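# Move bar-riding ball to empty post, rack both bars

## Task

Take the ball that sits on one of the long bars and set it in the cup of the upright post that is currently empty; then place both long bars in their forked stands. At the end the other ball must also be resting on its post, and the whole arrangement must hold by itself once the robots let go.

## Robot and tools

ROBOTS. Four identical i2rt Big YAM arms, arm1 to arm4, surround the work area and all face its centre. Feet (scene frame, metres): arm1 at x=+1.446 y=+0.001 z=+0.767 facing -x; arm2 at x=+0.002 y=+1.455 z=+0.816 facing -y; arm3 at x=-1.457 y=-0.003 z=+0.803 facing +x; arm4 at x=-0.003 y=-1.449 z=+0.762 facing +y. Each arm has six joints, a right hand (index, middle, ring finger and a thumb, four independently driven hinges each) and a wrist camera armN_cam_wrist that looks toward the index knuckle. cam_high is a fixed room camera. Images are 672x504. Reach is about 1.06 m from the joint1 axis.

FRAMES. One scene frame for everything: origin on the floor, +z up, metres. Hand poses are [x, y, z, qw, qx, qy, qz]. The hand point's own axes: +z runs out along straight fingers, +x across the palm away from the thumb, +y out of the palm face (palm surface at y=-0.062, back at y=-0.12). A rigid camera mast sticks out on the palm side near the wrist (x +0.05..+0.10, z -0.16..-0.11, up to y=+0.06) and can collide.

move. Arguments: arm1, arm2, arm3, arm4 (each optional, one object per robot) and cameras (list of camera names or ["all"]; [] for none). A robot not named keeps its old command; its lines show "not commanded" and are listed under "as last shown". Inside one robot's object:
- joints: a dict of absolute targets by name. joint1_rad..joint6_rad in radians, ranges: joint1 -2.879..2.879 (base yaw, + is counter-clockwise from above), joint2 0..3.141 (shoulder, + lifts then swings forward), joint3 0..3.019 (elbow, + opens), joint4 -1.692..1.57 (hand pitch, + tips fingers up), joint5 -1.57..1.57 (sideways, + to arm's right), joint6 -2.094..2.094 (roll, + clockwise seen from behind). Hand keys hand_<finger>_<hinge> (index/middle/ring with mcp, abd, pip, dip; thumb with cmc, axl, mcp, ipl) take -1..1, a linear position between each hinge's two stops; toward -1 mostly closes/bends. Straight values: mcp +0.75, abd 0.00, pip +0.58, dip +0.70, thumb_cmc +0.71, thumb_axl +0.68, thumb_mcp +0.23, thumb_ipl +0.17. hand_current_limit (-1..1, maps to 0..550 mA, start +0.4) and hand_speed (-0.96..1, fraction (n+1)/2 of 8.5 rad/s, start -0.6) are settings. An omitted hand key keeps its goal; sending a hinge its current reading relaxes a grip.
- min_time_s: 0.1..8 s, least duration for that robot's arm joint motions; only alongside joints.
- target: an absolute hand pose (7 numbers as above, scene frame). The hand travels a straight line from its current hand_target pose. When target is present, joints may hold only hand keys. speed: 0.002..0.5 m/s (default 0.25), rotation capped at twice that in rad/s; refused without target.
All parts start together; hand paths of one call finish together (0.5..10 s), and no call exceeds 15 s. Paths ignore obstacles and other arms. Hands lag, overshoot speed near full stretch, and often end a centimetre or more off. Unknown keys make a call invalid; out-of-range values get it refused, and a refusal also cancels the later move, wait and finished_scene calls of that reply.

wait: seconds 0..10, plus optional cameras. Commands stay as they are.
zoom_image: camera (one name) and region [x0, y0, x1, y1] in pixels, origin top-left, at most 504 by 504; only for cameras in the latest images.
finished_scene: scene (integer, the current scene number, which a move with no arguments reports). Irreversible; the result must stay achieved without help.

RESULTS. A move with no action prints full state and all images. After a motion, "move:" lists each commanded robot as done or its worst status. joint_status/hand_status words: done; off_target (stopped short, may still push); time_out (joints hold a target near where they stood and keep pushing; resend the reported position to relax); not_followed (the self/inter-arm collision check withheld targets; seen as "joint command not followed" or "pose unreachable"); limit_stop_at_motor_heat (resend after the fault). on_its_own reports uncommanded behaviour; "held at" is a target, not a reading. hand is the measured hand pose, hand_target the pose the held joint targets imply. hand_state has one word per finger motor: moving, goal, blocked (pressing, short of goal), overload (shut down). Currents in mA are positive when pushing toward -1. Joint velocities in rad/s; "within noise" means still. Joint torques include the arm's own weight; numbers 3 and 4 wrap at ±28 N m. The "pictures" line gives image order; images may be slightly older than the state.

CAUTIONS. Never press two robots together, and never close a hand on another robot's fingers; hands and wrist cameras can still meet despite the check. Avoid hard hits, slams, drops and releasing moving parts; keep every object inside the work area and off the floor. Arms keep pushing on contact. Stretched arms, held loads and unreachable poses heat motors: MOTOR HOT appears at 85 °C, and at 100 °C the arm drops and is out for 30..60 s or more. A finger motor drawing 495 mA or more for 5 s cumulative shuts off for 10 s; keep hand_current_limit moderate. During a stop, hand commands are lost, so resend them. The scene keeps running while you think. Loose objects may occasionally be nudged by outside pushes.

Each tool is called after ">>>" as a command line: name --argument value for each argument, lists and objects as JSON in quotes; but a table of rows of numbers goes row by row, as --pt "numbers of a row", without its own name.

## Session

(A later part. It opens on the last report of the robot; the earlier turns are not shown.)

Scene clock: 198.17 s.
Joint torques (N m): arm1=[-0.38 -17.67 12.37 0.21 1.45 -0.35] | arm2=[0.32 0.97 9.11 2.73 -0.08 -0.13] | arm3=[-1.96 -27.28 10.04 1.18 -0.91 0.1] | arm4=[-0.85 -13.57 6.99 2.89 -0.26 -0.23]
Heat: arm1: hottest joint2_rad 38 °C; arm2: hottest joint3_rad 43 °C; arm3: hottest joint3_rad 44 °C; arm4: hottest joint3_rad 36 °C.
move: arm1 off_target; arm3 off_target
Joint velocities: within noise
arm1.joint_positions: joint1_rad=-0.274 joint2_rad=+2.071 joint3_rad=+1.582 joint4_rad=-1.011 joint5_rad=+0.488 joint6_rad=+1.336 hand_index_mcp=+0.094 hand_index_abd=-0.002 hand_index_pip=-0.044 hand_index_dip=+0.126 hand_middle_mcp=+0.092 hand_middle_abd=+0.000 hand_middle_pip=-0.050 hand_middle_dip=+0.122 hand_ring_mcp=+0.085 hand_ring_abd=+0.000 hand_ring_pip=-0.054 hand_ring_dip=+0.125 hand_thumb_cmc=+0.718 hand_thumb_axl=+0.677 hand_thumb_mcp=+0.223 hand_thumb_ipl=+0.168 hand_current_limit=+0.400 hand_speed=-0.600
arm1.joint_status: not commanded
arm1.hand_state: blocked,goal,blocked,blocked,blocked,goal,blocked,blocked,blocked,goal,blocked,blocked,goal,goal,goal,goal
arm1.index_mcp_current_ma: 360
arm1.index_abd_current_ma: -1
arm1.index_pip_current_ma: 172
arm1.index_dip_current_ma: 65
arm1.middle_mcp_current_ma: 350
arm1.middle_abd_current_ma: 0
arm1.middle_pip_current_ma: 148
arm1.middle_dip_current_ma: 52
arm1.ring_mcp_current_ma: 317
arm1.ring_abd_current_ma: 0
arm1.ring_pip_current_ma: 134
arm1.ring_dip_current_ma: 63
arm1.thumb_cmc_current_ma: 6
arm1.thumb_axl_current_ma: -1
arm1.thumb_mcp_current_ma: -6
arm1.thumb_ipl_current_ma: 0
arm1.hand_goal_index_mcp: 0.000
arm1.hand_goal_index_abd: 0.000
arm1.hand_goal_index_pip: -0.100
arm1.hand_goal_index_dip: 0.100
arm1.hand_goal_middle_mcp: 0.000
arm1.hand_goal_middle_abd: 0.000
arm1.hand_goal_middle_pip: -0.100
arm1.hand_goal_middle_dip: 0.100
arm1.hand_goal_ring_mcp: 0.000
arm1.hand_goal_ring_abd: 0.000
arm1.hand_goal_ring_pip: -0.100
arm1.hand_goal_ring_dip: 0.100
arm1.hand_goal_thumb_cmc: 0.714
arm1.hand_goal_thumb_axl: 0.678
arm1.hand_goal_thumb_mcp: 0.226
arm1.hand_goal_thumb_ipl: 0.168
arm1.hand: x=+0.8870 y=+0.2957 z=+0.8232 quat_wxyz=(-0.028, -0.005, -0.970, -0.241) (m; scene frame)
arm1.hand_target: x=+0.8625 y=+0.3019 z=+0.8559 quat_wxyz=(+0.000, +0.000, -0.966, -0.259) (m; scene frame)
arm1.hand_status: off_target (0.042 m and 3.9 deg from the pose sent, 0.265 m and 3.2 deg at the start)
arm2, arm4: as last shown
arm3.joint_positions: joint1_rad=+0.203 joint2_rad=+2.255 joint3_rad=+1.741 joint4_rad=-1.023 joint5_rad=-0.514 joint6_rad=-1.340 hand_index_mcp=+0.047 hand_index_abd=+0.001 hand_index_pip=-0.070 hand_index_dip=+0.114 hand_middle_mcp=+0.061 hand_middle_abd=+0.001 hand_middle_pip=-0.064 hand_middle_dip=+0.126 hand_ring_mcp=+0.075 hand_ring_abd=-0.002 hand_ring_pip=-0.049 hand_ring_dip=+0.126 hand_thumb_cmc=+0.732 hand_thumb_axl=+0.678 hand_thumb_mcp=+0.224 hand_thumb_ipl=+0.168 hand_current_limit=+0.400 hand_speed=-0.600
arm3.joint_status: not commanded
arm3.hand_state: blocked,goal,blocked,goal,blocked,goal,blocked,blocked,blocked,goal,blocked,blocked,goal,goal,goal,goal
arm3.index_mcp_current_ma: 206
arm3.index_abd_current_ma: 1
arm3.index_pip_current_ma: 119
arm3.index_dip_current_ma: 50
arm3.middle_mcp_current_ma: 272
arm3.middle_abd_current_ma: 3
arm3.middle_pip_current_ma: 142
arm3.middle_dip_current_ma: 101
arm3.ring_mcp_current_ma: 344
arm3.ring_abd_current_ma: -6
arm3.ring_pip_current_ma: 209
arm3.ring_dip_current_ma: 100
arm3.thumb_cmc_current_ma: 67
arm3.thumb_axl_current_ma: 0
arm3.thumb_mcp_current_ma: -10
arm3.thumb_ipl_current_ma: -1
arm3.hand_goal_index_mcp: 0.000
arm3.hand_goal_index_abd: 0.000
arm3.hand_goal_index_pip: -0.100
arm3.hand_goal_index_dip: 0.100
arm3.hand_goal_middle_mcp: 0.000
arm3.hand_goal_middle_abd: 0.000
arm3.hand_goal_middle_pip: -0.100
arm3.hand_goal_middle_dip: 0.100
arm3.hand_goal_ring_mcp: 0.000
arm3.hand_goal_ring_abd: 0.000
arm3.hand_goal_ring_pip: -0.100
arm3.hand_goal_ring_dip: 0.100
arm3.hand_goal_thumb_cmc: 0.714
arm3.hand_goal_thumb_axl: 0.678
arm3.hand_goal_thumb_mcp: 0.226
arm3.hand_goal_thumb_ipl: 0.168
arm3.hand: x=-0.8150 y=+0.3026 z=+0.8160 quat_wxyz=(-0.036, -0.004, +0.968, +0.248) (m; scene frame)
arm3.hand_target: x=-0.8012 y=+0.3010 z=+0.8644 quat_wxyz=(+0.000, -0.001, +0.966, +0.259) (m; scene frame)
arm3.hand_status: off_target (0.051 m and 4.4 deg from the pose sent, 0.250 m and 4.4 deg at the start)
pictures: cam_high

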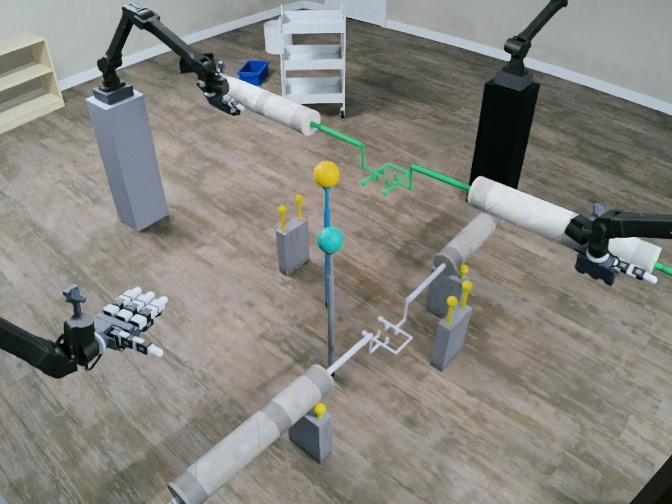

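>>> move --arm1 '{"target": [0.805, 0.305, 0.540, 0, 0, 0.966, 0.259], "speed": 0.16}' --arm3 '{"target": [-0.857, 0.302, 0.530, 0, 0, 0.966, 0.259], "speed": 0.16}' --cameras '["cam_high"]'

>>> zoom_image --camera "cam_high" --region '[260, 150, 500, 340]'

Scene clock: 207.17 s.
Joint torques (N m): arm1=[-0.73 -21.25 8.58 -0.17 1.31 -0.16] | arm2=[0.38 0.91 9.13 2.76 -0.08 -0.13] | arm3=[-0.62 -21.36 7.84 1.13 -1.24 0.08] | arm4=[-0.91 -13.57 7.01 2.89 -0.26 -0.24]
Heat: arm1: hottest joint3_rad 39 °C; arm2: hottest joint3_rad 43 °C; arm3: hottest joint3_rad 43 °C; arm4: hottest joint3_rad 36 °C.
move: arm1 off_target; arm3 off_target
Joint velocities: within noise
arm1.joint_positions: joint1_rad=-0.256 joint2_rad=+2.725 joint3_rad=+1.911 joint4_rad=-0.664 joint5_rad=+0.493 joint6_rad=+1.336 hand_index_mcp=+0.083 hand_index_abd=-0.005 hand_index_pip=-0.046 hand_index_dip=+0.126 hand_middle_mcp=+0.087 hand_middle_abd=-0.005 hand_middle_pip=-0.050 hand_middle_dip=+0.123 hand_ring_mcp=+0.084 hand_ring_abd=-0.006 hand_ring_pip=-0.054 hand_ring_dip=+0.127 hand_thumb_cmc=+0.718 hand_thumb_axl=+0.677 hand_thumb_mcp=+0.223 hand_thumb_ipl=+0.168 hand_current_limit=+0.400 hand_speed=-0.600
arm1.joint_status: not commanded
arm1.hand_state: blocked,goal,blocked,blocked,blocked,goal,blocked,blocked,blocked,goal,blocked,blocked,goal,goal,goal,goal
arm1.index_mcp_current_ma: 307
arm1.index_abd_current_ma: -6
arm1.index_pip_current_ma: 164
arm1.index_dip_current_ma: 64
arm1.middle_mcp_current_ma: 325
arm1.middle_abd_current_ma: -6
arm1.middle_pip_current_ma: 148
arm1.middle_dip_current_ma: 55
arm1.ring_mcp_current_ma: 312
arm1.ring_abd_current_ma: -8
arm1.ring_pip_current_ma: 134
arm1.ring_dip_current_ma: 69
arm1.thumb_cmc_current_ma: 6
arm1.thumb_axl_current_ma: -1
arm1.thumb_mcp_current_ma: -6
arm1.thumb_ipl_current_ma: 0
arm1.hand_goal_index_mcp: 0.000
arm1.hand_goal_index_abd: 0.000
arm1.hand_goal_index_pip: -0.100
arm1.hand_goal_index_dip: 0.100
arm1.hand_goal_middle_mcp: 0.000
arm1.hand_goal_middle_abd: 0.000
arm1.hand_goal_middle_pip: -0.100
arm1.hand_goal_middle_dip: 0.100
arm1.hand_goal_ring_mcp: 0.000
arm1.hand_goal_ring_abd: 0.000
arm1.hand_goal_ring_pip: -0.100
arm1.hand_goal_ring_dip: 0.100
arm1.hand_goal_thumb_cmc: 0.714
arm1.hand_goal_thumb_axl: 0.678
arm1.hand_goal_thumb_mcp: 0.226
arm1.hand_goal_thumb_ipl: 0.168
arm1.hand: x=+0.8254 y=+0.2975 z=+0.5166 quat_wxyz=(-0.016, +0.001, -0.969, -0.246) (m; scene frame)
arm1.hand_target: x=+0.8058 y=+0.3047 z=+0.5404 quat_wxyz=(+0.000, +0.000, -0.966, -0.259) (m; scene frame)
arm1.hand_status: off_target (0.032 m and 2.4 deg from the pose sent, 0.295 m and 3.9 deg at the start)
arm2.joint_positions: joint1_rad=-0.333 joint2_rad=+0.641 joint3_rad=+1.464 joint4_rad=-1.263 joint5_rad=-0.009 joint6_rad=+1.046 hand_index_mcp=+0.755 hand_index_abd=+0.000 hand_index_pip=+0.577 hand_index_dip=+0.696 hand_middle_mcp=+0.755 hand_middle_abd=+0.000 hand_middle_pip=+0.577 hand_middle_dip=+0.696 hand_ring_mcp=+0.755 hand_ring_abd=+0.000 hand_ring_pip=+0.577 hand_ring_dip=+0.696 hand_thumb_cmc=+0.715 hand_thumb_axl=+0.677 hand_thumb_mcp=+0.226 hand_thumb_ipl=+0.168 hand_current_limit=+0.400 hand_speed=-0.600
arm2.joint_status: not commanded
arm2.hand_state: goal,goal,goal,goal,goal,goal,goal,goal,goal,goal,goal,goal,goal,goal,goal,goal
arm2.index_mcp_current_ma: 0
arm2.index_abd_current_ma: 0
arm2.index_pip_current_ma: 0
arm2.index_dip_current_ma: 0
arm2.middle_mcp_current_ma: 0
arm2.middle_abd_current_ma: 0
arm2.middle_pip_current_ma: 0
arm2.middle_dip_current_ma: 0
arm2.ring_mcp_current_ma: 0
arm2.ring_abd_current_ma: 0
arm2.ring_pip_current_ma: 0
arm2.ring_dip_current_ma: 0
arm2.thumb_cmc_current_ma: 0
arm2.thumb_axl_current_ma: 0
arm2.thumb_mcp_current_ma: 0
arm2.thumb_ipl_current_ma: 0
arm2.hand_goal_index_mcp: 0.754
arm2.hand_goal_index_abd: 0.000
arm2.hand_goal_index_pip: 0.576
arm2.hand_goal_index_dip: 0.696
arm2.hand_goal_middle_mcp: 0.754
arm2.hand_goal_middle_abd: 0.000
arm2.hand_goal_middle_pip: 0.576
arm2.hand_goal_middle_dip: 0.696
arm2.hand_goal_ring_mcp: 0.754
arm2.hand_goal_ring_abd: 0.000
arm2.hand_goal_ring_pip: 0.576
arm2.hand_goal_ring_dip: 0.696
arm2.hand_goal_thumb_cmc: 0.714
arm2.hand_goal_thumb_axl: 0.678
arm2.hand_goal_thumb_mcp: 0.226
arm2.hand_goal_thumb_ipl: 0.168
arm2.hand: x=-0.1520 y=+1.2338 z=+1.4214 quat_wxyz=(+0.496, +0.662, -0.527, +0.193) (m; scene frame)
arm2.hand_target: x=-0.1508 y=+1.2372 z=+1.4331 quat_wxyz=(+0.507, +0.657, -0.522, +0.197) (m; scene frame)
arm2.hand_status: not commanded
arm3.joint_positions: joint1_rad=+0.213 joint2_rad=+2.692 joint3_rad=+1.615 joint4_rad=-0.395 joint5_rad=-0.501 joint6_rad=-1.304 hand_index_mcp=+0.075 hand_index_abd=+0.004 hand_index_pip=-0.060 hand_index_dip=+0.118 hand_middle_mcp=+0.070 hand_middle_abd=+0.004 hand_middle_pip=-0.057 hand_middle_dip=+0.126 hand_ring_mcp=+0.069 hand_ring_abd=-0.003 hand_ring_pip=-0.049 hand_ring_dip=+0.130 hand_thumb_cmc=+0.726 hand_thumb_axl=+0.678 hand_thumb_mcp=+0.224 hand_thumb_ipl=+0.168 hand_current_limit=+0.400 hand_speed=-0.600
arm3.joint_status: not commanded
arm3.hand_state: blocked,goal,blocked,goal,blocked,goal,blocked,blocked,blocked,goal,blocked,blocked,goal,goal,goal,goal
arm3.index_mcp_current_ma: 341
arm3.index_abd_current_ma: 12
arm3.index_pip_current_ma: 161
arm3.index_dip_current_ma: 66
arm3.middle_mcp_current_ma: 320
arm3.middle_abd_current_ma: 11
arm3.middle_pip_current_ma: 175
arm3.middle_dip_current_ma: 101
arm3.ring_mcp_current_ma: 312
arm3.ring_abd_current_ma: -7
arm3.ring_pip_current_ma: 212
arm3.ring_dip_current_ma: 119
arm3.thumb_cmc_current_ma: 41
arm3.thumb_axl_current_ma: 0
arm3.thumb_mcp_current_ma: -10
arm3.thumb_ipl_current_ma: -1
arm3.hand_goal_index_mcp: 0.000
arm3.hand_goal_index_abd: 0.000
arm3.hand_goal_index_pip: -0.100
arm3.hand_goal_index_dip: 0.100
arm3.hand_goal_middle_mcp: 0.000
arm3.hand_goal_middle_abd: 0.000
arm3.hand_goal_middle_pip: -0.100
arm3.hand_goal_middle_dip: 0.100
arm3.hand_goal_ring_mcp: 0.000
arm3.hand_goal_ring_abd: 0.000
arm3.hand_goal_ring_pip: -0.100
arm3.hand_goal_ring_dip: 0.100
arm3.hand_goal_thumb_cmc: 0.714
arm3.hand_goal_thumb_axl: 0.678
arm3.hand_goal_thumb_mcp: 0.226
arm3.hand_goal_thumb_ipl: 0.168
arm3.hand: x=-0.8703 y=+0.2903 z=+0.5208 quat_wxyz=(-0.010, +0.000, +0.969, +0.248) (m; scene frame)
arm3.hand_target: x=-0.8576 y=+0.3018 z=+0.5306 quat_wxyz=(+0.000, +0.000, +0.966, +0.259) (m; scene frame)
arm3.hand_status: off_target (0.020 m and 1.7 deg from the pose sent, 0.289 m and 4.4 deg at the start)
arm4: as last shown
pictures: cam_high

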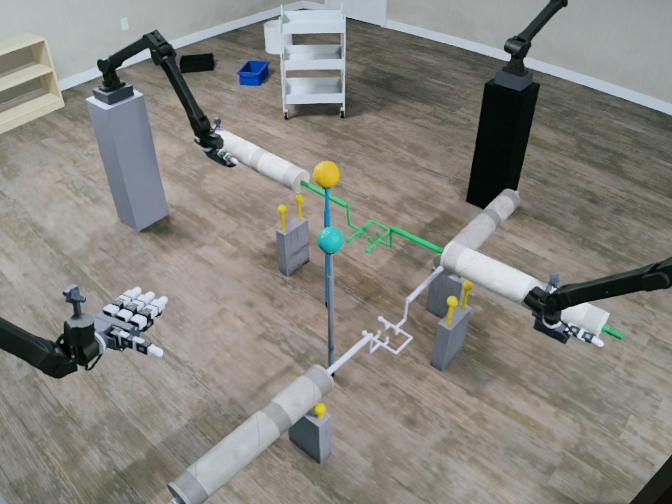

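Scaled by 2.100.

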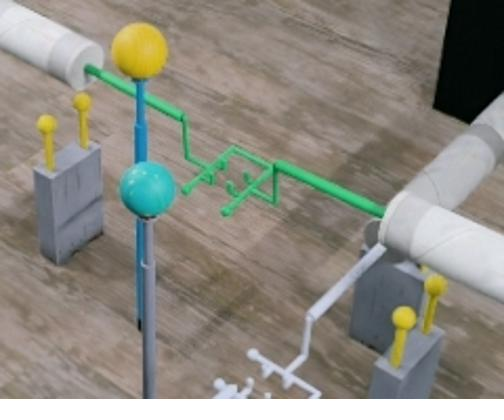

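>>> move --arm1 '{"target": [0.800, 0.302, 0.449, 0, 0, 0.966, 0.259], "speed": 0.1}' --arm3 '{"target": [-0.861, 0.304, 0.437, 0, 0, 0.966, 0.259], "speed": 0.1}' --cameras '["cam_high"]'

>>> zoom_image --camera "cam_high" --region '[260, 150, 500, 340]'

>>> zoom_image --camera "cam_high" --region '[420, 230, 520, 380]'

Scene clock: 218.80 s.
Joint torques (N m): arm1=[-0.32 -21.01 8.58 -0.02 1.28 -0.15] | arm2=[0.26 0.91 9.11 2.76 -0.08 -0.13] | arm3=[-0.62 -21.01 7.46 1.28 -1.17 0.06] | arm4=[-0.85 -13.51 7.01 2.91 -0.26 -0.23]
Heat: arm1: hottest joint2_rad 39 °C; arm2: hottest joint3_rad 43 °C; arm3: hottest joint3_rad 42 °C; arm4: hottest joint3_rad 36 °C.
move: arm1 off_target; arm3 off_target
Joint velocities: within noise
arm1.joint_positions: joint1_rad=-0.254 joint2_rad=+2.940 joint3_rad=+2.105 joint4_rad=-0.645 joint5_rad=+0.494 joint6_rad=+1.340 hand_index_mcp=+0.083 hand_index_abd=-0.005 hand_index_pip=-0.046 hand_index_dip=+0.126 hand_middle_mcp=+0.087 hand_middle_abd=-0.005 hand_middle_pip=-0.050 hand_middle_dip=+0.123 hand_ring_mcp=+0.084 hand_ring_abd=-0.006 hand_ring_pip=-0.054 hand_ring_dip=+0.127 hand_thumb_cmc=+0.718 hand_thumb_axl=+0.677 hand_thumb_mcp=+0.223 hand_thumb_ipl=+0.168 hand_current_limit=+0.400 hand_speed=-0.600
arm1.joint_status: not commanded
arm1.hand_state: blocked,goal,blocked,blocked,blocked,goal,blocked,blocked,blocked,goal,blocked,blocked,goal,goal,goal,goal
arm1.index_mcp_current_ma: 307
arm1.index_abd_current_ma: -6
arm1.index_pip_current_ma: 163
arm1.index_dip_current_ma: 64
arm1.middle_mcp_current_ma: 325
arm1.middle_abd_current_ma: -6
arm1.middle_pip_current_ma: 148
arm1.middle_dip_current_ma: 55
arm1.ring_mcp_current_ma: 312
arm1.ring_abd_current_ma: -8
arm1.ring_pip_current_ma: 134
arm1.ring_dip_current_ma: 69
arm1.thumb_cmc_current_ma: 6
arm1.thumb_axl_current_ma: -1
arm1.thumb_mcp_current_ma: -6
arm1.thumb_ipl_current_ma: 0
arm1.hand_goal_index_mcp: 0.000
arm1.hand_goal_index_abd: 0.000
arm1.hand_goal_index_pip: -0.100
arm1.hand_goal_index_dip: 0.100
arm1.hand_goal_middle_mcp: 0.000
arm1.hand_goal_middle_abd: 0.000
arm1.hand_goal_middle_pip: -0.100
arm1.hand_goal_middle_dip: 0.100
arm1.hand_goal_ring_mcp: 0.000
arm1.hand_goal_ring_abd: 0.000
arm1.hand_goal_ring_pip: -0.100
arm1.hand_goal_ring_dip: 0.100
arm1.hand_goal_thumb_cmc: 0.714
arm1.hand_goal_thumb_axl: 0.678
arm1.hand_goal_thumb_mcp: 0.226
arm1.hand_goal_thumb_ipl: 0.168
arm1.hand: x=+0.8219 y=+0.2971 z=+0.4296 quat_wxyz=(-0.017, +0.000, -0.969, -0.246) (m; scene frame)
arm1.hand_target: x=+0.8009 y=+0.3018 z=+0.4495 quat_wxyz=(+0.000, +0.000, -0.966, -0.259) (m; scene frame)
arm1.hand_status: off_target (0.030 m and 2.4 deg from the pose sent, 0.072 m and 2.4 deg at the start)
arm2: as last shown
arm3.joint_positions: joint1_rad=+0.220 joint2_rad=+2.904 joint3_rad=+1.781 joint4_rad=-0.341 joint5_rad=-0.501 joint6_rad=-1.294 hand_index_mcp=+0.075 hand_index_abd=+0.007 hand_index_pip=-0.060 hand_index_dip=+0.118 hand_middle_mcp=+0.070 hand_middle_abd=+0.006 hand_middle_pip=-0.057 hand_middle_dip=+0.126 hand_ring_mcp=+0.069 hand_ring_abd=+0.000 hand_ring_pip=-0.049 hand_ring_dip=+0.130 hand_thumb_cmc=+0.725 hand_thumb_axl=+0.678 hand_thumb_mcp=+0.224 hand_thumb_ipl=+0.168 hand_current_limit=+0.400 hand_speed=-0.600
arm3.joint_status: not commanded
arm3.hand_state: blocked,goal,blocked,goal,blocked,goal,blocked,blocked,blocked,goal,blocked,blocked,goal,goal,goal,goal
arm3.index_mcp_current_ma: 341
arm3.index_abd_current_ma: 19
arm3.index_pip_current_ma: 161
arm3.index_dip_current_ma: 66
arm3.middle_mcp_current_ma: 320
arm3.middle_abd_current_ma: 18
arm3.middle_pip_current_ma: 175
arm3.middle_dip_current_ma: 101
arm3.ring_mcp_current_ma: 312
arm3.ring_abd_current_ma: 0
arm3.ring_pip_current_ma: 212
arm3.ring_dip_current_ma: 119
arm3.thumb_cmc_current_ma: 40
arm3.thumb_axl_current_ma: 0
arm3.thumb_mcp_current_ma: -10
arm3.thumb_ipl_current_ma: -1
arm3.hand_goal_index_mcp: 0.000
arm3.hand_goal_index_abd: 0.000
arm3.hand_goal_index_pip: -0.100
arm3.hand_goal_index_dip: 0.100
arm3.hand_goal_middle_mcp: 0.000
arm3.hand_goal_middle_abd: 0.000
arm3.hand_goal_middle_pip: -0.100
arm3.hand_goal_middle_dip: 0.100
arm3.hand_goal_ring_mcp: 0.000
arm3.hand_goal_ring_abd: 0.000
arm3.hand_goal_ring_pip: -0.100
arm3.hand_goal_ring_dip: 0.100
arm3.hand_goal_thumb_cmc: 0.714
arm3.hand_goal_thumb_axl: 0.678
arm3.hand_goal_thumb_mcp: 0.226
arm3.hand_goal_thumb_ipl: 0.168
arm3.hand: x=-0.8718 y=+0.2932 z=+0.4323 quat_wxyz=(-0.009, +0.001, +0.968, +0.249) (m; scene frame)
arm3.hand_target: x=-0.8615 y=+0.3037 z=+0.4374 quat_wxyz=(+0.000, +0.000, +0.966, +0.259) (m; scene frame)
arm3.hand_status: off_target (0.016 m and 1.5 deg from the pose sent, 0.085 m and 1.7 deg at the start)
arm4.joint_positions: joint1_rad=-0.080 joint2_rad=+2.053 joint3_rad=+0.967 joint4_rad=+0.855 joint5_rad=-0.449 joint6_rad=-0.069 hand_index_mcp=+0.762 hand_index_abd=+0.001 hand_index_pip=+0.577 hand_index_dip=+0.696 hand_middle_mcp=+0.762 hand_middle_abd=+0.001 hand_middle_pip=+0.577 hand_middle_dip=+0.696 hand_ring_mcp=+0.762 hand_ring_abd=+0.001 hand_ring_pip=+0.577 hand_ring_dip=+0.696 hand_thumb_cmc=+0.722 hand_thumb_axl=+0.677 hand_thumb_mcp=+0.225 hand_thumb_ipl=+0.168 hand_current_limit=+0.400 hand_speed=-0.600
arm4.joint_status: not commanded
arm4.hand_state: goal,goal,goal,goal,goal,goal,goal,goal,goal,goal,goal,goal,goal,goal,goal,goal
arm4.index_mcp_current_ma: 28
arm4.index_abd_current_ma: 2
arm4.index_pip_current_ma: 2
arm4.index_dip_current_ma: 0
arm4.middle_mcp_current_ma: 30
arm4.middle_abd_current_ma: 3
arm4.middle_pip_current_ma: 2
arm4.middle_dip_current_ma: 0
arm4.ring_mcp_current_ma: 30
arm4.ring_abd_current_ma: 2
arm4.ring_pip_current_ma: 2
arm4.ring_dip_current_ma: 0
arm4.thumb_cmc_current_ma: 27
arm4.thumb_axl_current_ma: -2
arm4.thumb_mcp_current_ma: -2
arm4.thumb_ipl_current_ma: -1
arm4.hand_goal_index_mcp: 0.754
arm4.hand_goal_index_abd: 0.000
arm4.hand_goal_index_pip: 0.576
arm4.hand_goal_index_dip: 0.696
arm4.hand_goal_middle_mcp: 0.754
arm4.hand_goal_middle_abd: 0.000
arm4.hand_goal_middle_pip: 0.576
arm4.hand_goal_middle_dip: 0.696
arm4.hand_goal_ring_mcp: 0.754
arm4.hand_goal_ring_abd: 0.000
arm4.hand_goal_ring_pip: 0.576
arm4.hand_goal_ring_dip: 0.696
arm4.hand_goal_thumb_cmc: 0.714
arm4.hand_goal_thumb_axl: 0.678
arm4.hand_goal_thumb_mcp: 0.226
arm4.hand_goal_thumb_ipl: 0.168
arm4.hand: x=-0.0073 y=-0.7583 z=+0.8817 quat_wxyz=(-0.127, -0.135, +0.768, +0.613) (m; scene frame)
arm4.hand_target: x=+0.0000 y=-0.7508 z=+0.8998 quat_wxyz=(-0.117, -0.139, +0.753, +0.632) (m; scene frame)
arm4.hand_status: not commanded
pictures: cam_high

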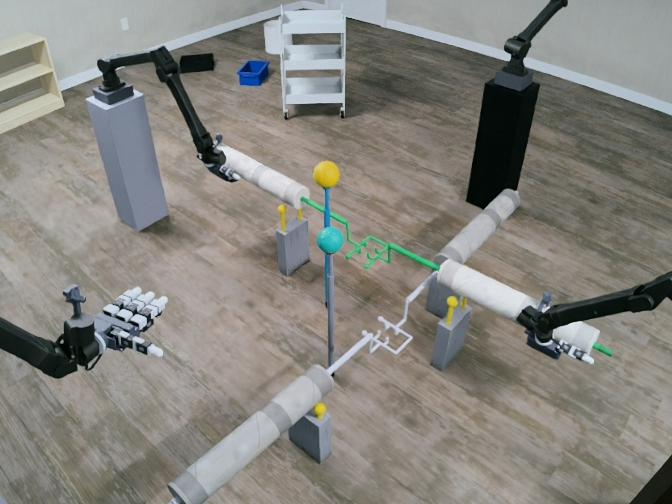

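Scaled by 2.100.

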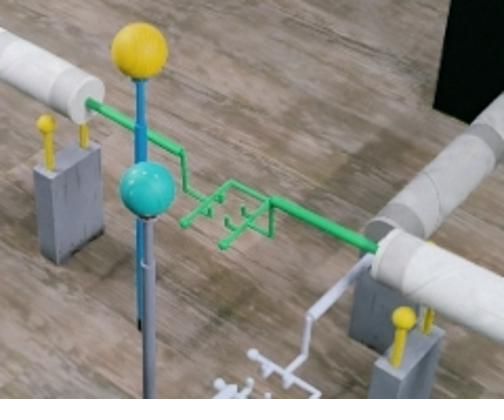

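Scaled by 3.360.

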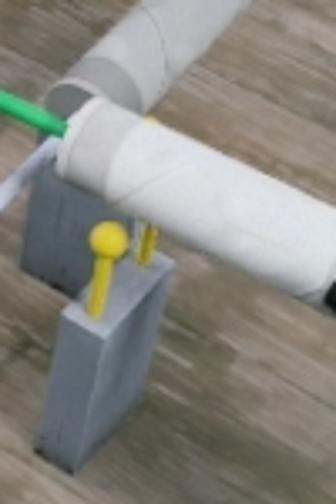

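>>> move --arm1 '{"target": [0.800, 0.304, 0.418, 0, 0, 0.966, 0.259], "speed": 0.05}' --arm3 '{"target": [-0.861, 0.305, 0.405, 0, 0, 0.966, 0.259], "speed": 0.05}' --cameras '["cam_high"]'

>>> zoom_image --camera "cam_high" --region '[260, 150, 500, 340]'

>>> zoom_image --camera "cam_high" --region '[420, 230, 520, 380]'

Scene clock: 226.63 s.
Joint torques (N m): arm1=[-0.5 -20.6 9.11 -0.06 1.01 -0.19] | arm2=[0.32 0.91 9.13 2.74 -0.08 -0.13] | arm3=[-1.08 -20.31 8.06 1.33 -0.95 -0.01] | arm4=[-0.97 -13.57 7.02 2.88 -0.27 -0.24]
Heat: arm1: hottest joint2_rad 40 °C; arm2: hottest joint3_rad 43 °C; arm3: hottest joint3_rad 41 °C; arm4: hottest joint3_rad 36 °C.
move: arm1 off_target; arm3 off_target
Joint velocities: within noise
arm1.joint_positions: joint1_rad=-0.254 joint2_rad=+3.012 joint3_rad=+2.184 joint4_rad=-0.645 joint5_rad=+0.501 joint6_rad=+1.339 hand_index_mcp=+0.083 hand_index_abd=-0.003 hand_index_pip=-0.048 hand_index_dip=+0.126 hand_middle_mcp=+0.087 hand_middle_abd=-0.004 hand_middle_pip=-0.050 hand_middle_dip=+0.122 hand_ring_mcp=+0.084 hand_ring_abd=-0.005 hand_ring_pip=-0.054 hand_ring_dip=+0.127 hand_thumb_cmc=+0.718 hand_thumb_axl=+0.677 hand_thumb_mcp=+0.223 hand_thumb_ipl=+0.168 hand_current_limit=+0.400 hand_speed=-0.600
arm1.joint_status: not commanded
arm1.hand_state: blocked,goal,blocked,blocked,blocked,goal,blocked,blocked,blocked,goal,blocked,blocked,goal,goal,goal,goal
arm1.index_mcp_current_ma: 306
arm1.index_abd_current_ma: -3
arm1.index_pip_current_ma: 157
arm1.index_dip_current_ma: 64
arm1.middle_mcp_current_ma: 324
arm1.middle_abd_current_ma: -5
arm1.middle_pip_current_ma: 148
arm1.middle_dip_current_ma: 54
arm1.ring_mcp_current_ma: 312
arm1.ring_abd_current_ma: -6
arm1.ring_pip_current_ma: 134
arm1.ring_dip_current_ma: 69
arm1.thumb_cmc_current_ma: 6
arm1.thumb_axl_current_ma: -1
arm1.thumb_mcp_current_ma: -6
arm1.thumb_ipl_current_ma: 0
arm1.hand_goal_index_mcp: 0.000
arm1.hand_goal_index_abd: 0.000
arm1.hand_goal_index_pip: -0.100
arm1.hand_goal_index_dip: 0.100
arm1.hand_goal_middle_mcp: 0.000
arm1.hand_goal_middle_abd: 0.000
arm1.hand_goal_middle_pip: -0.100
arm1.hand_goal_middle_dip: 0.100
arm1.hand_goal_ring_mcp: 0.000
arm1.hand_goal_ring_abd: 0.000
arm1.hand_goal_ring_pip: -0.100
arm1.hand_goal_ring_dip: 0.100
arm1.hand_goal_thumb_cmc: 0.714
arm1.hand_goal_thumb_axl: 0.678
arm1.hand_goal_thumb_mcp: 0.226
arm1.hand_goal_thumb_ipl: 0.168
arm1.hand: x=+0.8196 y=+0.2984 z=+0.4048 quat_wxyz=(-0.014, +0.000, -0.968, -0.250) (m; scene frame)
arm1.hand_target: x=+0.8008 y=+0.3037 z=+0.4187 quat_wxyz=(+0.000, +0.000, -0.966, -0.259) (m; scene frame)
arm1.hand_status: off_target (0.024 m and 1.9 deg from the pose sent, 0.026 m and 2.4 deg at the start)
arm2, arm4: as last shown
arm3.joint_positions: joint1_rad=+0.228 joint2_rad=+2.977 joint3_rad=+1.855 joint4_rad=-0.339 joint5_rad=-0.507 joint6_rad=-1.285 hand_index_mcp=+0.075 hand_index_abd=+0.007 hand_index_pip=-0.060 hand_index_dip=+0.118 hand_middle_mcp=+0.070 hand_middle_abd=+0.007 hand_middle_pip=-0.057 hand_middle_dip=+0.126 hand_ring_mcp=+0.069 hand_ring_abd=+0.002 hand_ring_pip=-0.049 hand_ring_dip=+0.130 hand_thumb_cmc=+0.725 hand_thumb_axl=+0.678 hand_thumb_mcp=+0.224 hand_thumb_ipl=+0.168 hand_current_limit=+0.400 hand_speed=-0.600
arm3.joint_status: not commanded
arm3.hand_state: blocked,goal,blocked,goal,blocked,goal,blocked,blocked,blocked,goal,blocked,blocked,goal,goal,goal,goal
arm3.index_mcp_current_ma: 341
arm3.index_abd_current_ma: 21
arm3.index_pip_current_ma: 161
arm3.index_dip_current_ma: 66
arm3.middle_mcp_current_ma: 320
arm3.middle_abd_current_ma: 21
arm3.middle_pip_current_ma: 175
arm3.middle_dip_current_ma: 101
arm3.ring_mcp_current_ma: 312
arm3.ring_abd_current_ma: 4
arm3.ring_pip_current_ma: 212
arm3.ring_dip_current_ma: 119
arm3.thumb_cmc_current_ma: 40
arm3.thumb_axl_current_ma: 0
arm3.thumb_mcp_current_ma: -10
arm3.thumb_ipl_current_ma: -1
arm3.hand_goal_index_mcp: 0.000
arm3.hand_goal_index_abd: 0.000
arm3.hand_goal_index_pip: -0.100
arm3.hand_goal_index_dip: 0.100
arm3.hand_goal_middle_mcp: 0.000
arm3.hand_goal_middle_abd: 0.000
arm3.hand_goal_middle_pip: -0.100
arm3.hand_goal_middle_dip: 0.100
arm3.hand_goal_ring_mcp: 0.000
arm3.hand_goal_ring_abd: 0.000
arm3.hand_goal_ring_pip: -0.100
arm3.hand_goal_ring_dip: 0.100
arm3.hand_goal_thumb_cmc: 0.714
arm3.hand_goal_thumb_axl: 0.678
arm3.hand_goal_thumb_mcp: 0.226
arm3.hand_goal_thumb_ipl: 0.168
arm3.hand: x=-0.8714 y=+0.2988 z=+0.4057 quat_wxyz=(-0.010, +0.001, +0.968, +0.252) (m; scene frame)
arm3.hand_target: x=-0.8616 y=+0.3049 z=+0.4054 quat_wxyz=(+0.000, +0.000, +0.966, +0.259) (m; scene frame)
arm3.hand_status: off_target (0.012 m and 1.4 deg from the pose sent, 0.032 m and 1.5 deg at the start)
pictures: cam_high

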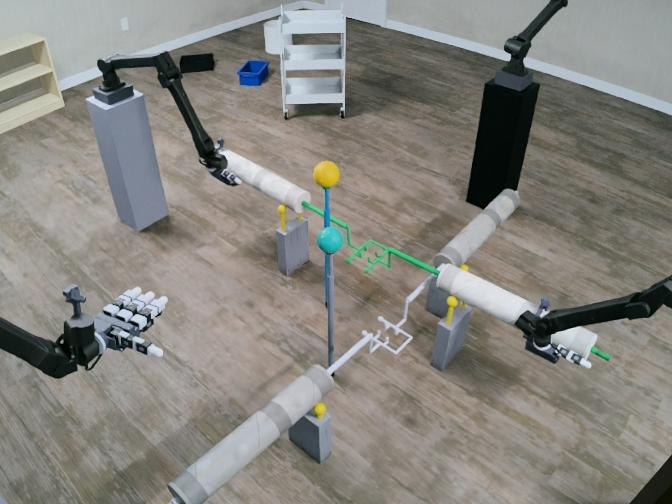

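Scaled by 2.100.

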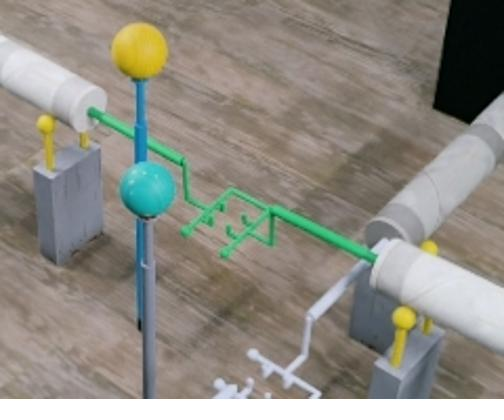

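Scaled by 3.360.

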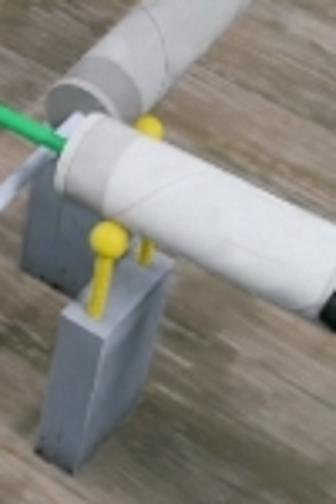

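>>> move --arm1 '{"joints": {"hand_index_mcp": 0.75, "hand_middle_mcp": 0.75, "hand_ring_mcp": 0.75, "hand_index_pip": 0.576, "hand_middle_pip": 0.576, "hand_ring_pip": 0.576, "hand_index_dip": 0.696, "hand_middle_dip": 0.696, "hand_ring_dip": 0.696}}' --arm3 '{"joints": {"hand_index_mcp": 0.75, "hand_middle_mcp": 0.75, "hand_ring_mcp": 0.75, "hand_index_pip": 0.576, "hand_middle_pip": 0.576, "hand_ring_pip": 0.576, "hand_index_dip": 0.696, "hand_middle_dip": 0.696, "hand_ring_dip": 0.696}}'

>>> move --arm1 '{"target": [0.80, 0.205, 0.360, 0, 0, 0.966, 0.259], "speed": 0.1}' --arm3 '{"target": [-0.86, 0.205, 0.347, 0, 0, 0.966, 0.259], "speed": 0.1}' --cameras '["cam_high"]'

>>> zoom_image --camera "cam_high" --region '[260, 150, 500, 340]'

>>> zoom_image --camera "cam_high" --region '[180, 120, 340, 300]'

Scene clock: 236.67 s.
Joint torques (N m): arm1=[-0.91 -20.54 8.83 -0.1 0.7 -0.21] | arm2=[0.32 0.97 9.11 2.76 -0.08 -0.13] | arm3=[-1.08 -20.31 7.94 1.31 -0.69 0.01] | arm4=[-0.91 -13.51 7.04 2.88 -0.26 -0.23]
Heat: arm1: hottest joint3_rad 40 °C; arm2: hottest joint3_rad 43 °C; arm3: hottest joint3_rad 41 °C; arm4: hottest joint3_rad 36 °C.
move: arm1 done; arm3 done
Joint velocities: within noise
arm1.joint_positions: joint1_rad=-0.253 joint2_rad=+3.012 joint3_rad=+2.188 joint4_rad=-0.645 joint5_rad=+0.508 joint6_rad=+1.339 hand_index_mcp=+0.751 hand_index_abd=-0.003 hand_index_pip=+0.575 hand_index_dip=+0.693 hand_middle_mcp=+0.751 hand_middle_abd=-0.003 hand_middle_pip=+0.575 hand_middle_dip=+0.693 hand_ring_mcp=+0.751 hand_ring_abd=-0.004 hand_ring_pip=+0.575 hand_ring_dip=+0.693 hand_thumb_cmc=+0.718 hand_thumb_axl=+0.677 hand_thumb_mcp=+0.223 hand_thumb_ipl=+0.168 hand_current_limit=+0.400 hand_speed=-0.600
arm1.joint_status: all done
arm1.hand_state: goal,goal,goal,goal,goal,goal,goal,goal,goal,goal,goal,goal,goal,goal,goal,goal
arm1.index_mcp_current_ma: 2
arm1.index_abd_current_ma: -3
arm1.index_pip_current_ma: -1
arm1.index_dip_current_ma: -4
arm1.middle_mcp_current_ma: 2
arm1.middle_abd_current_ma: -4
arm1.middle_pip_current_ma: -2
arm1.middle_dip_current_ma: -4
arm1.ring_mcp_current_ma: 1
arm1.ring_abd_current_ma: -5
arm1.ring_pip_current_ma: -2
arm1.ring_dip_current_ma: -4
arm1.thumb_cmc_current_ma: 6
arm1.thumb_axl_current_ma: -1
arm1.thumb_mcp_current_ma: -6
arm1.thumb_ipl_current_ma: 0
arm1.hand_goal_index_mcp: 0.750
arm1.hand_goal_index_abd: 0.000
arm1.hand_goal_index_pip: 0.576
arm1.hand_goal_index_dip: 0.696
arm1.hand_goal_middle_mcp: 0.750
arm1.hand_goal_middle_abd: 0.000
arm1.hand_goal_middle_pip: 0.576
arm1.hand_goal_middle_dip: 0.696
arm1.hand_goal_ring_mcp: 0.750
arm1.hand_goal_ring_abd: 0.000
arm1.hand_goal_ring_pip: 0.576
arm1.hand_goal_ring_dip: 0.696
arm1.hand_goal_thumb_cmc: 0.714
arm1.hand_goal_thumb_axl: 0.678
arm1.hand_goal_thumb_mcp: 0.226
arm1.hand_goal_thumb_ipl: 0.168
arm1.hand: x=+0.8177 y=+0.2992 z=+0.4070 quat_wxyz=(-0.013, +0.000, -0.967, -0.254) (m; scene frame)
arm1.hand_target: x=+0.8009 y=+0.3037 z=+0.4187 quat_wxyz=(+0.000, +0.000, -0.966, -0.259) (m; scene frame)
arm1.hand_status: not commanded
arm2, arm4: as last shown
arm3.joint_positions: joint1_rad=+0.228 joint2_rad=+2.977 joint3_rad=+1.857 joint4_rad=-0.339 joint5_rad=-0.512 joint6_rad=-1.285 hand_index_mcp=+0.752 hand_index_abd=+0.003 hand_index_pip=+0.575 hand_index_dip=+0.694 hand_middle_mcp=+0.752 hand_middle_abd=+0.004 hand_middle_pip=+0.575 hand_middle_dip=+0.694 hand_ring_mcp=+0.751 hand_ring_abd=+0.002 hand_ring_pip=+0.575 hand_ring_dip=+0.694 hand_thumb_cmc=+0.725 hand_thumb_axl=+0.678 hand_thumb_mcp=+0.224 hand_thumb_ipl=+0.168 hand_current_limit=+0.400 hand_speed=-0.600
arm3.joint_status: all done
arm3.hand_state: goal,goal,goal,goal,goal,goal,goal,goal,goal,goal,goal,goal,goal,goal,goal,goal
arm3.index_mcp_current_ma: 6
arm3.index_abd_current_ma: 9
arm3.index_pip_current_ma: -3
arm3.index_dip_current_ma: -6
arm3.middle_mcp_current_ma: 5
arm3.middle_abd_current_ma: 10
arm3.middle_pip_current_ma: -3
arm3.middle_dip_current_ma: -7
arm3.ring_mcp_current_ma: 4
arm3.ring_abd_current_ma: 4
arm3.ring_pip_current_ma: -4
arm3.ring_dip_current_ma: -7
arm3.thumb_cmc_current_ma: 38
arm3.thumb_axl_current_ma: 0
arm3.thumb_mcp_current_ma: -10
arm3.thumb_ipl_current_ma: -1
arm3.hand_goal_index_mcp: 0.750
arm3.hand_goal_index_abd: 0.000
arm3.hand_goal_index_pip: 0.576
arm3.hand_goal_index_dip: 0.696
arm3.hand_goal_middle_mcp: 0.750
arm3.hand_goal_middle_abd: 0.000
arm3.hand_goal_middle_pip: 0.576
arm3.hand_goal_middle_dip: 0.696
arm3.hand_goal_ring_mcp: 0.750
arm3.hand_goal_ring_abd: 0.000
arm3.hand_goal_ring_pip: 0.576
arm3.hand_goal_ring_dip: 0.696
arm3.hand_goal_thumb_cmc: 0.714
arm3.hand_goal_thumb_axl: 0.678
arm3.hand_goal_thumb_mcp: 0.226
arm3.hand_goal_thumb_ipl: 0.168
arm3.hand: x=-0.8711 y=+0.2995 z=+0.4067 quat_wxyz=(-0.010, +0.000, +0.967, +0.254) (m; scene frame)
arm3.hand_target: x=-0.8616 y=+0.3049 z=+0.4054 quat_wxyz=(+0.000, +0.000, +0.966, +0.259) (m; scene frame)
arm3.hand_status: not commanded
pictures: none

Scene clock: 238.47 s.
Joint torques (N m): arm1=[-0.03 -19.25 8.27 0.09 0.59 0] | arm2=[0.32 0.97 9.13 2.74 -0.08 -0.13] | arm3=[-1.55 -18.84 7.71 0.47 -0.57 -0.24] | arm4=[-0.91 -13.51 6.99 2.89 -0.27 -0.23]
Heat: arm1: hottest joint2_rad 39 °C; arm2: hottest joint3_rad 43 °C; arm3: hottest joint3_rad 41 °C; arm4: hottest joint3_rad 36 °C.
move: arm1 done; arm3 off_target
Joint velocities: within noise
arm1.joint_positions: joint1_rad=-0.114 joint2_rad=+3.136 joint3_rad=+2.319 joint4_rad=-0.707 joint5_rad=+0.517 joint6_rad=+1.474 hand_index_mcp=+0.752 hand_index_abd=-0.003 hand_index_pip=+0.575 hand_index_dip=+0.693 hand_middle_mcp=+0.752 hand_middle_abd=-0.003 hand_middle_pip=+0.575 hand_middle_dip=+0.693 hand_ring_mcp=+0.752 hand_ring_abd=-0.003 hand_ring_pip=+0.575 hand_ring_dip=+0.693 hand_thumb_cmc=+0.718 hand_thumb_axl=+0.677 hand_thumb_mcp=+0.223 hand_thumb_ipl=+0.168 hand_current_limit=+0.400 hand_speed=-0.600
arm1.joint_status: not commanded
arm1.hand_state: goal,goal,goal,goal,goal,goal,goal,goal,goal,goal,goal,goal,goal,goal,goal,goal
arm1.index_mcp_current_ma: 2
arm1.index_abd_current_ma: -3
arm1.index_pip_current_ma: -1
arm1.index_dip_current_ma: -4
arm1.middle_mcp_current_ma: 2
arm1.middle_abd_current_ma: -3
arm1.middle_pip_current_ma: -2
arm1.middle_dip_current_ma: -4
arm1.ring_mcp_current_ma: 2
arm1.ring_abd_current_ma: -4
arm1.ring_pip_current_ma: -2
arm1.ring_dip_current_ma: -4
arm1.thumb_cmc_current_ma: 6
arm1.thumb_axl_current_ma: -1
arm1.thumb_mcp_current_ma: -6
arm1.thumb_ipl_current_ma: 0
arm1.hand_goal_index_mcp: 0.750
arm1.hand_goal_index_abd: 0.000
arm1.hand_goal_index_pip: 0.576
arm1.hand_goal_index_dip: 0.696
arm1.hand_goal_middle_mcp: 0.750
arm1.hand_goal_middle_abd: 0.000
arm1.hand_goal_middle_pip: 0.576
arm1.hand_goal_middle_dip: 0.696
arm1.hand_goal_ring_mcp: 0.750
arm1.hand_goal_ring_abd: 0.000
arm1.hand_goal_ring_pip: 0.576
arm1.hand_goal_ring_dip: 0.696
arm1.hand_goal_thumb_cmc: 0.714
arm1.hand_goal_thumb_axl: 0.678
arm1.hand_goal_thumb_mcp: 0.226
arm1.hand_goal_thumb_ipl: 0.168
arm1.hand: x=+0.8082 y=+0.2063 z=+0.3613 quat_wxyz=(-0.005, +0.008, -0.967, -0.255) (m; scene frame)
arm1.hand_target: x=+0.8006 y=+0.2048 z=+0.3607 quat_wxyz=(+0.006, +0.003, -0.967, -0.256) (m; scene frame)
arm1.hand_status: done (0.008 m and 1.2 deg from the pose sent, 0.107 m and 1.6 deg at the start; a joint's target at an end of its range on 21 of 54 steps)
arm2, arm4: as last shown
arm3.joint_positions: joint1_rad=+0.065 joint2_rad=+3.105 joint3_rad=+1.984 joint4_rad=-0.398 joint5_rad=-0.525 joint6_rad=-1.449 hand_index_mcp=+0.752 hand_index_abd=+0.003 hand_index_pip=+0.575 hand_index_dip=+0.694 hand_middle_mcp=+0.752 hand_middle_abd=+0.003 hand_middle_pip=+0.575 hand_middle_dip=+0.694 hand_ring_mcp=+0.752 hand_ring_abd=+0.002 hand_ring_pip=+0.575 hand_ring_dip=+0.694 hand_thumb_cmc=+0.725 hand_thumb_axl=+0.678 hand_thumb_mcp=+0.224 hand_thumb_ipl=+0.168 hand_current_limit=+0.400 hand_speed=-0.600
arm3.joint_status: not commanded
arm3.hand_state: goal,goal,goal,goal,goal,goal,goal,goal,goal,goal,goal,goal,goal,goal,goal,goal
arm3.index_mcp_current_ma: 7
arm3.index_abd_current_ma: 8
arm3.index_pip_current_ma: -3
arm3.index_dip_current_ma: -6
arm3.middle_mcp_current_ma: 6
arm3.middle_abd_current_ma: 9
arm3.middle_pip_current_ma: -3
arm3.middle_dip_current_ma: -7
arm3.ring_mcp_current_ma: 5
arm3.ring_abd_current_ma: 4
arm3.ring_pip_current_ma: -4
arm3.ring_dip_current_ma: -7
arm3.thumb_cmc_current_ma: 38
arm3.thumb_axl_current_ma: 0
arm3.thumb_mcp_current_ma: -10
arm3.thumb_ipl_current_ma: -1
arm3.hand_goal_index_mcp: 0.750
arm3.hand_goal_index_abd: 0.000
arm3.hand_goal_index_pip: 0.576
arm3.hand_goal_index_dip: 0.696
arm3.hand_goal_middle_mcp: 0.750
arm3.hand_goal_middle_abd: 0.000
arm3.hand_goal_middle_pip: 0.576
arm3.hand_goal_middle_dip: 0.696
arm3.hand_goal_ring_mcp: 0.750
arm3.hand_goal_ring_abd: 0.000
arm3.hand_goal_ring_pip: 0.576
arm3.hand_goal_ring_dip: 0.696
arm3.hand_goal_thumb_cmc: 0.714
arm3.hand_goal_thumb_axl: 0.678
arm3.hand_goal_thumb_mcp: 0.226
arm3.hand_goal_thumb_ipl: 0.168
arm3.hand: x=-0.8571 y=+0.2050 z=+0.3594 quat_wxyz=(+0.003, +0.007, +0.966, +0.257) (m; scene frame)
arm3.hand_target: x=-0.8605 y=+0.2050 z=+0.3478 quat_wxyz=(+0.002, +0.001, +0.967, +0.257) (m; scene frame)
arm3.hand_status: off_target (0.013 m and 1.0 deg from the pose sent, 0.112 m and 1.2 deg at the start; a joint's target at an end of its range on 19 of 54 steps)
pictures: cam_high

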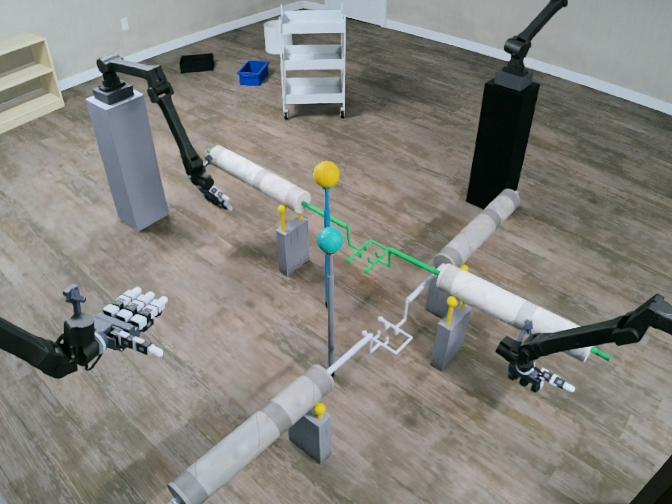

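Scaled by 2.100.

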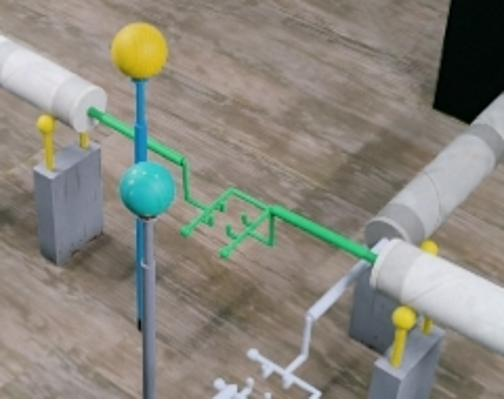

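Scaled by 2.800.

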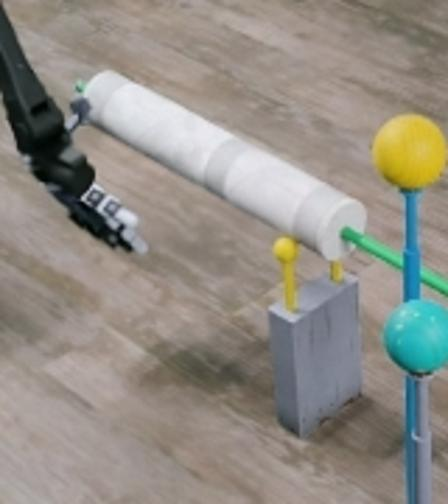

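>>> finished_scene --scene 2

The scene is finished: the task was done.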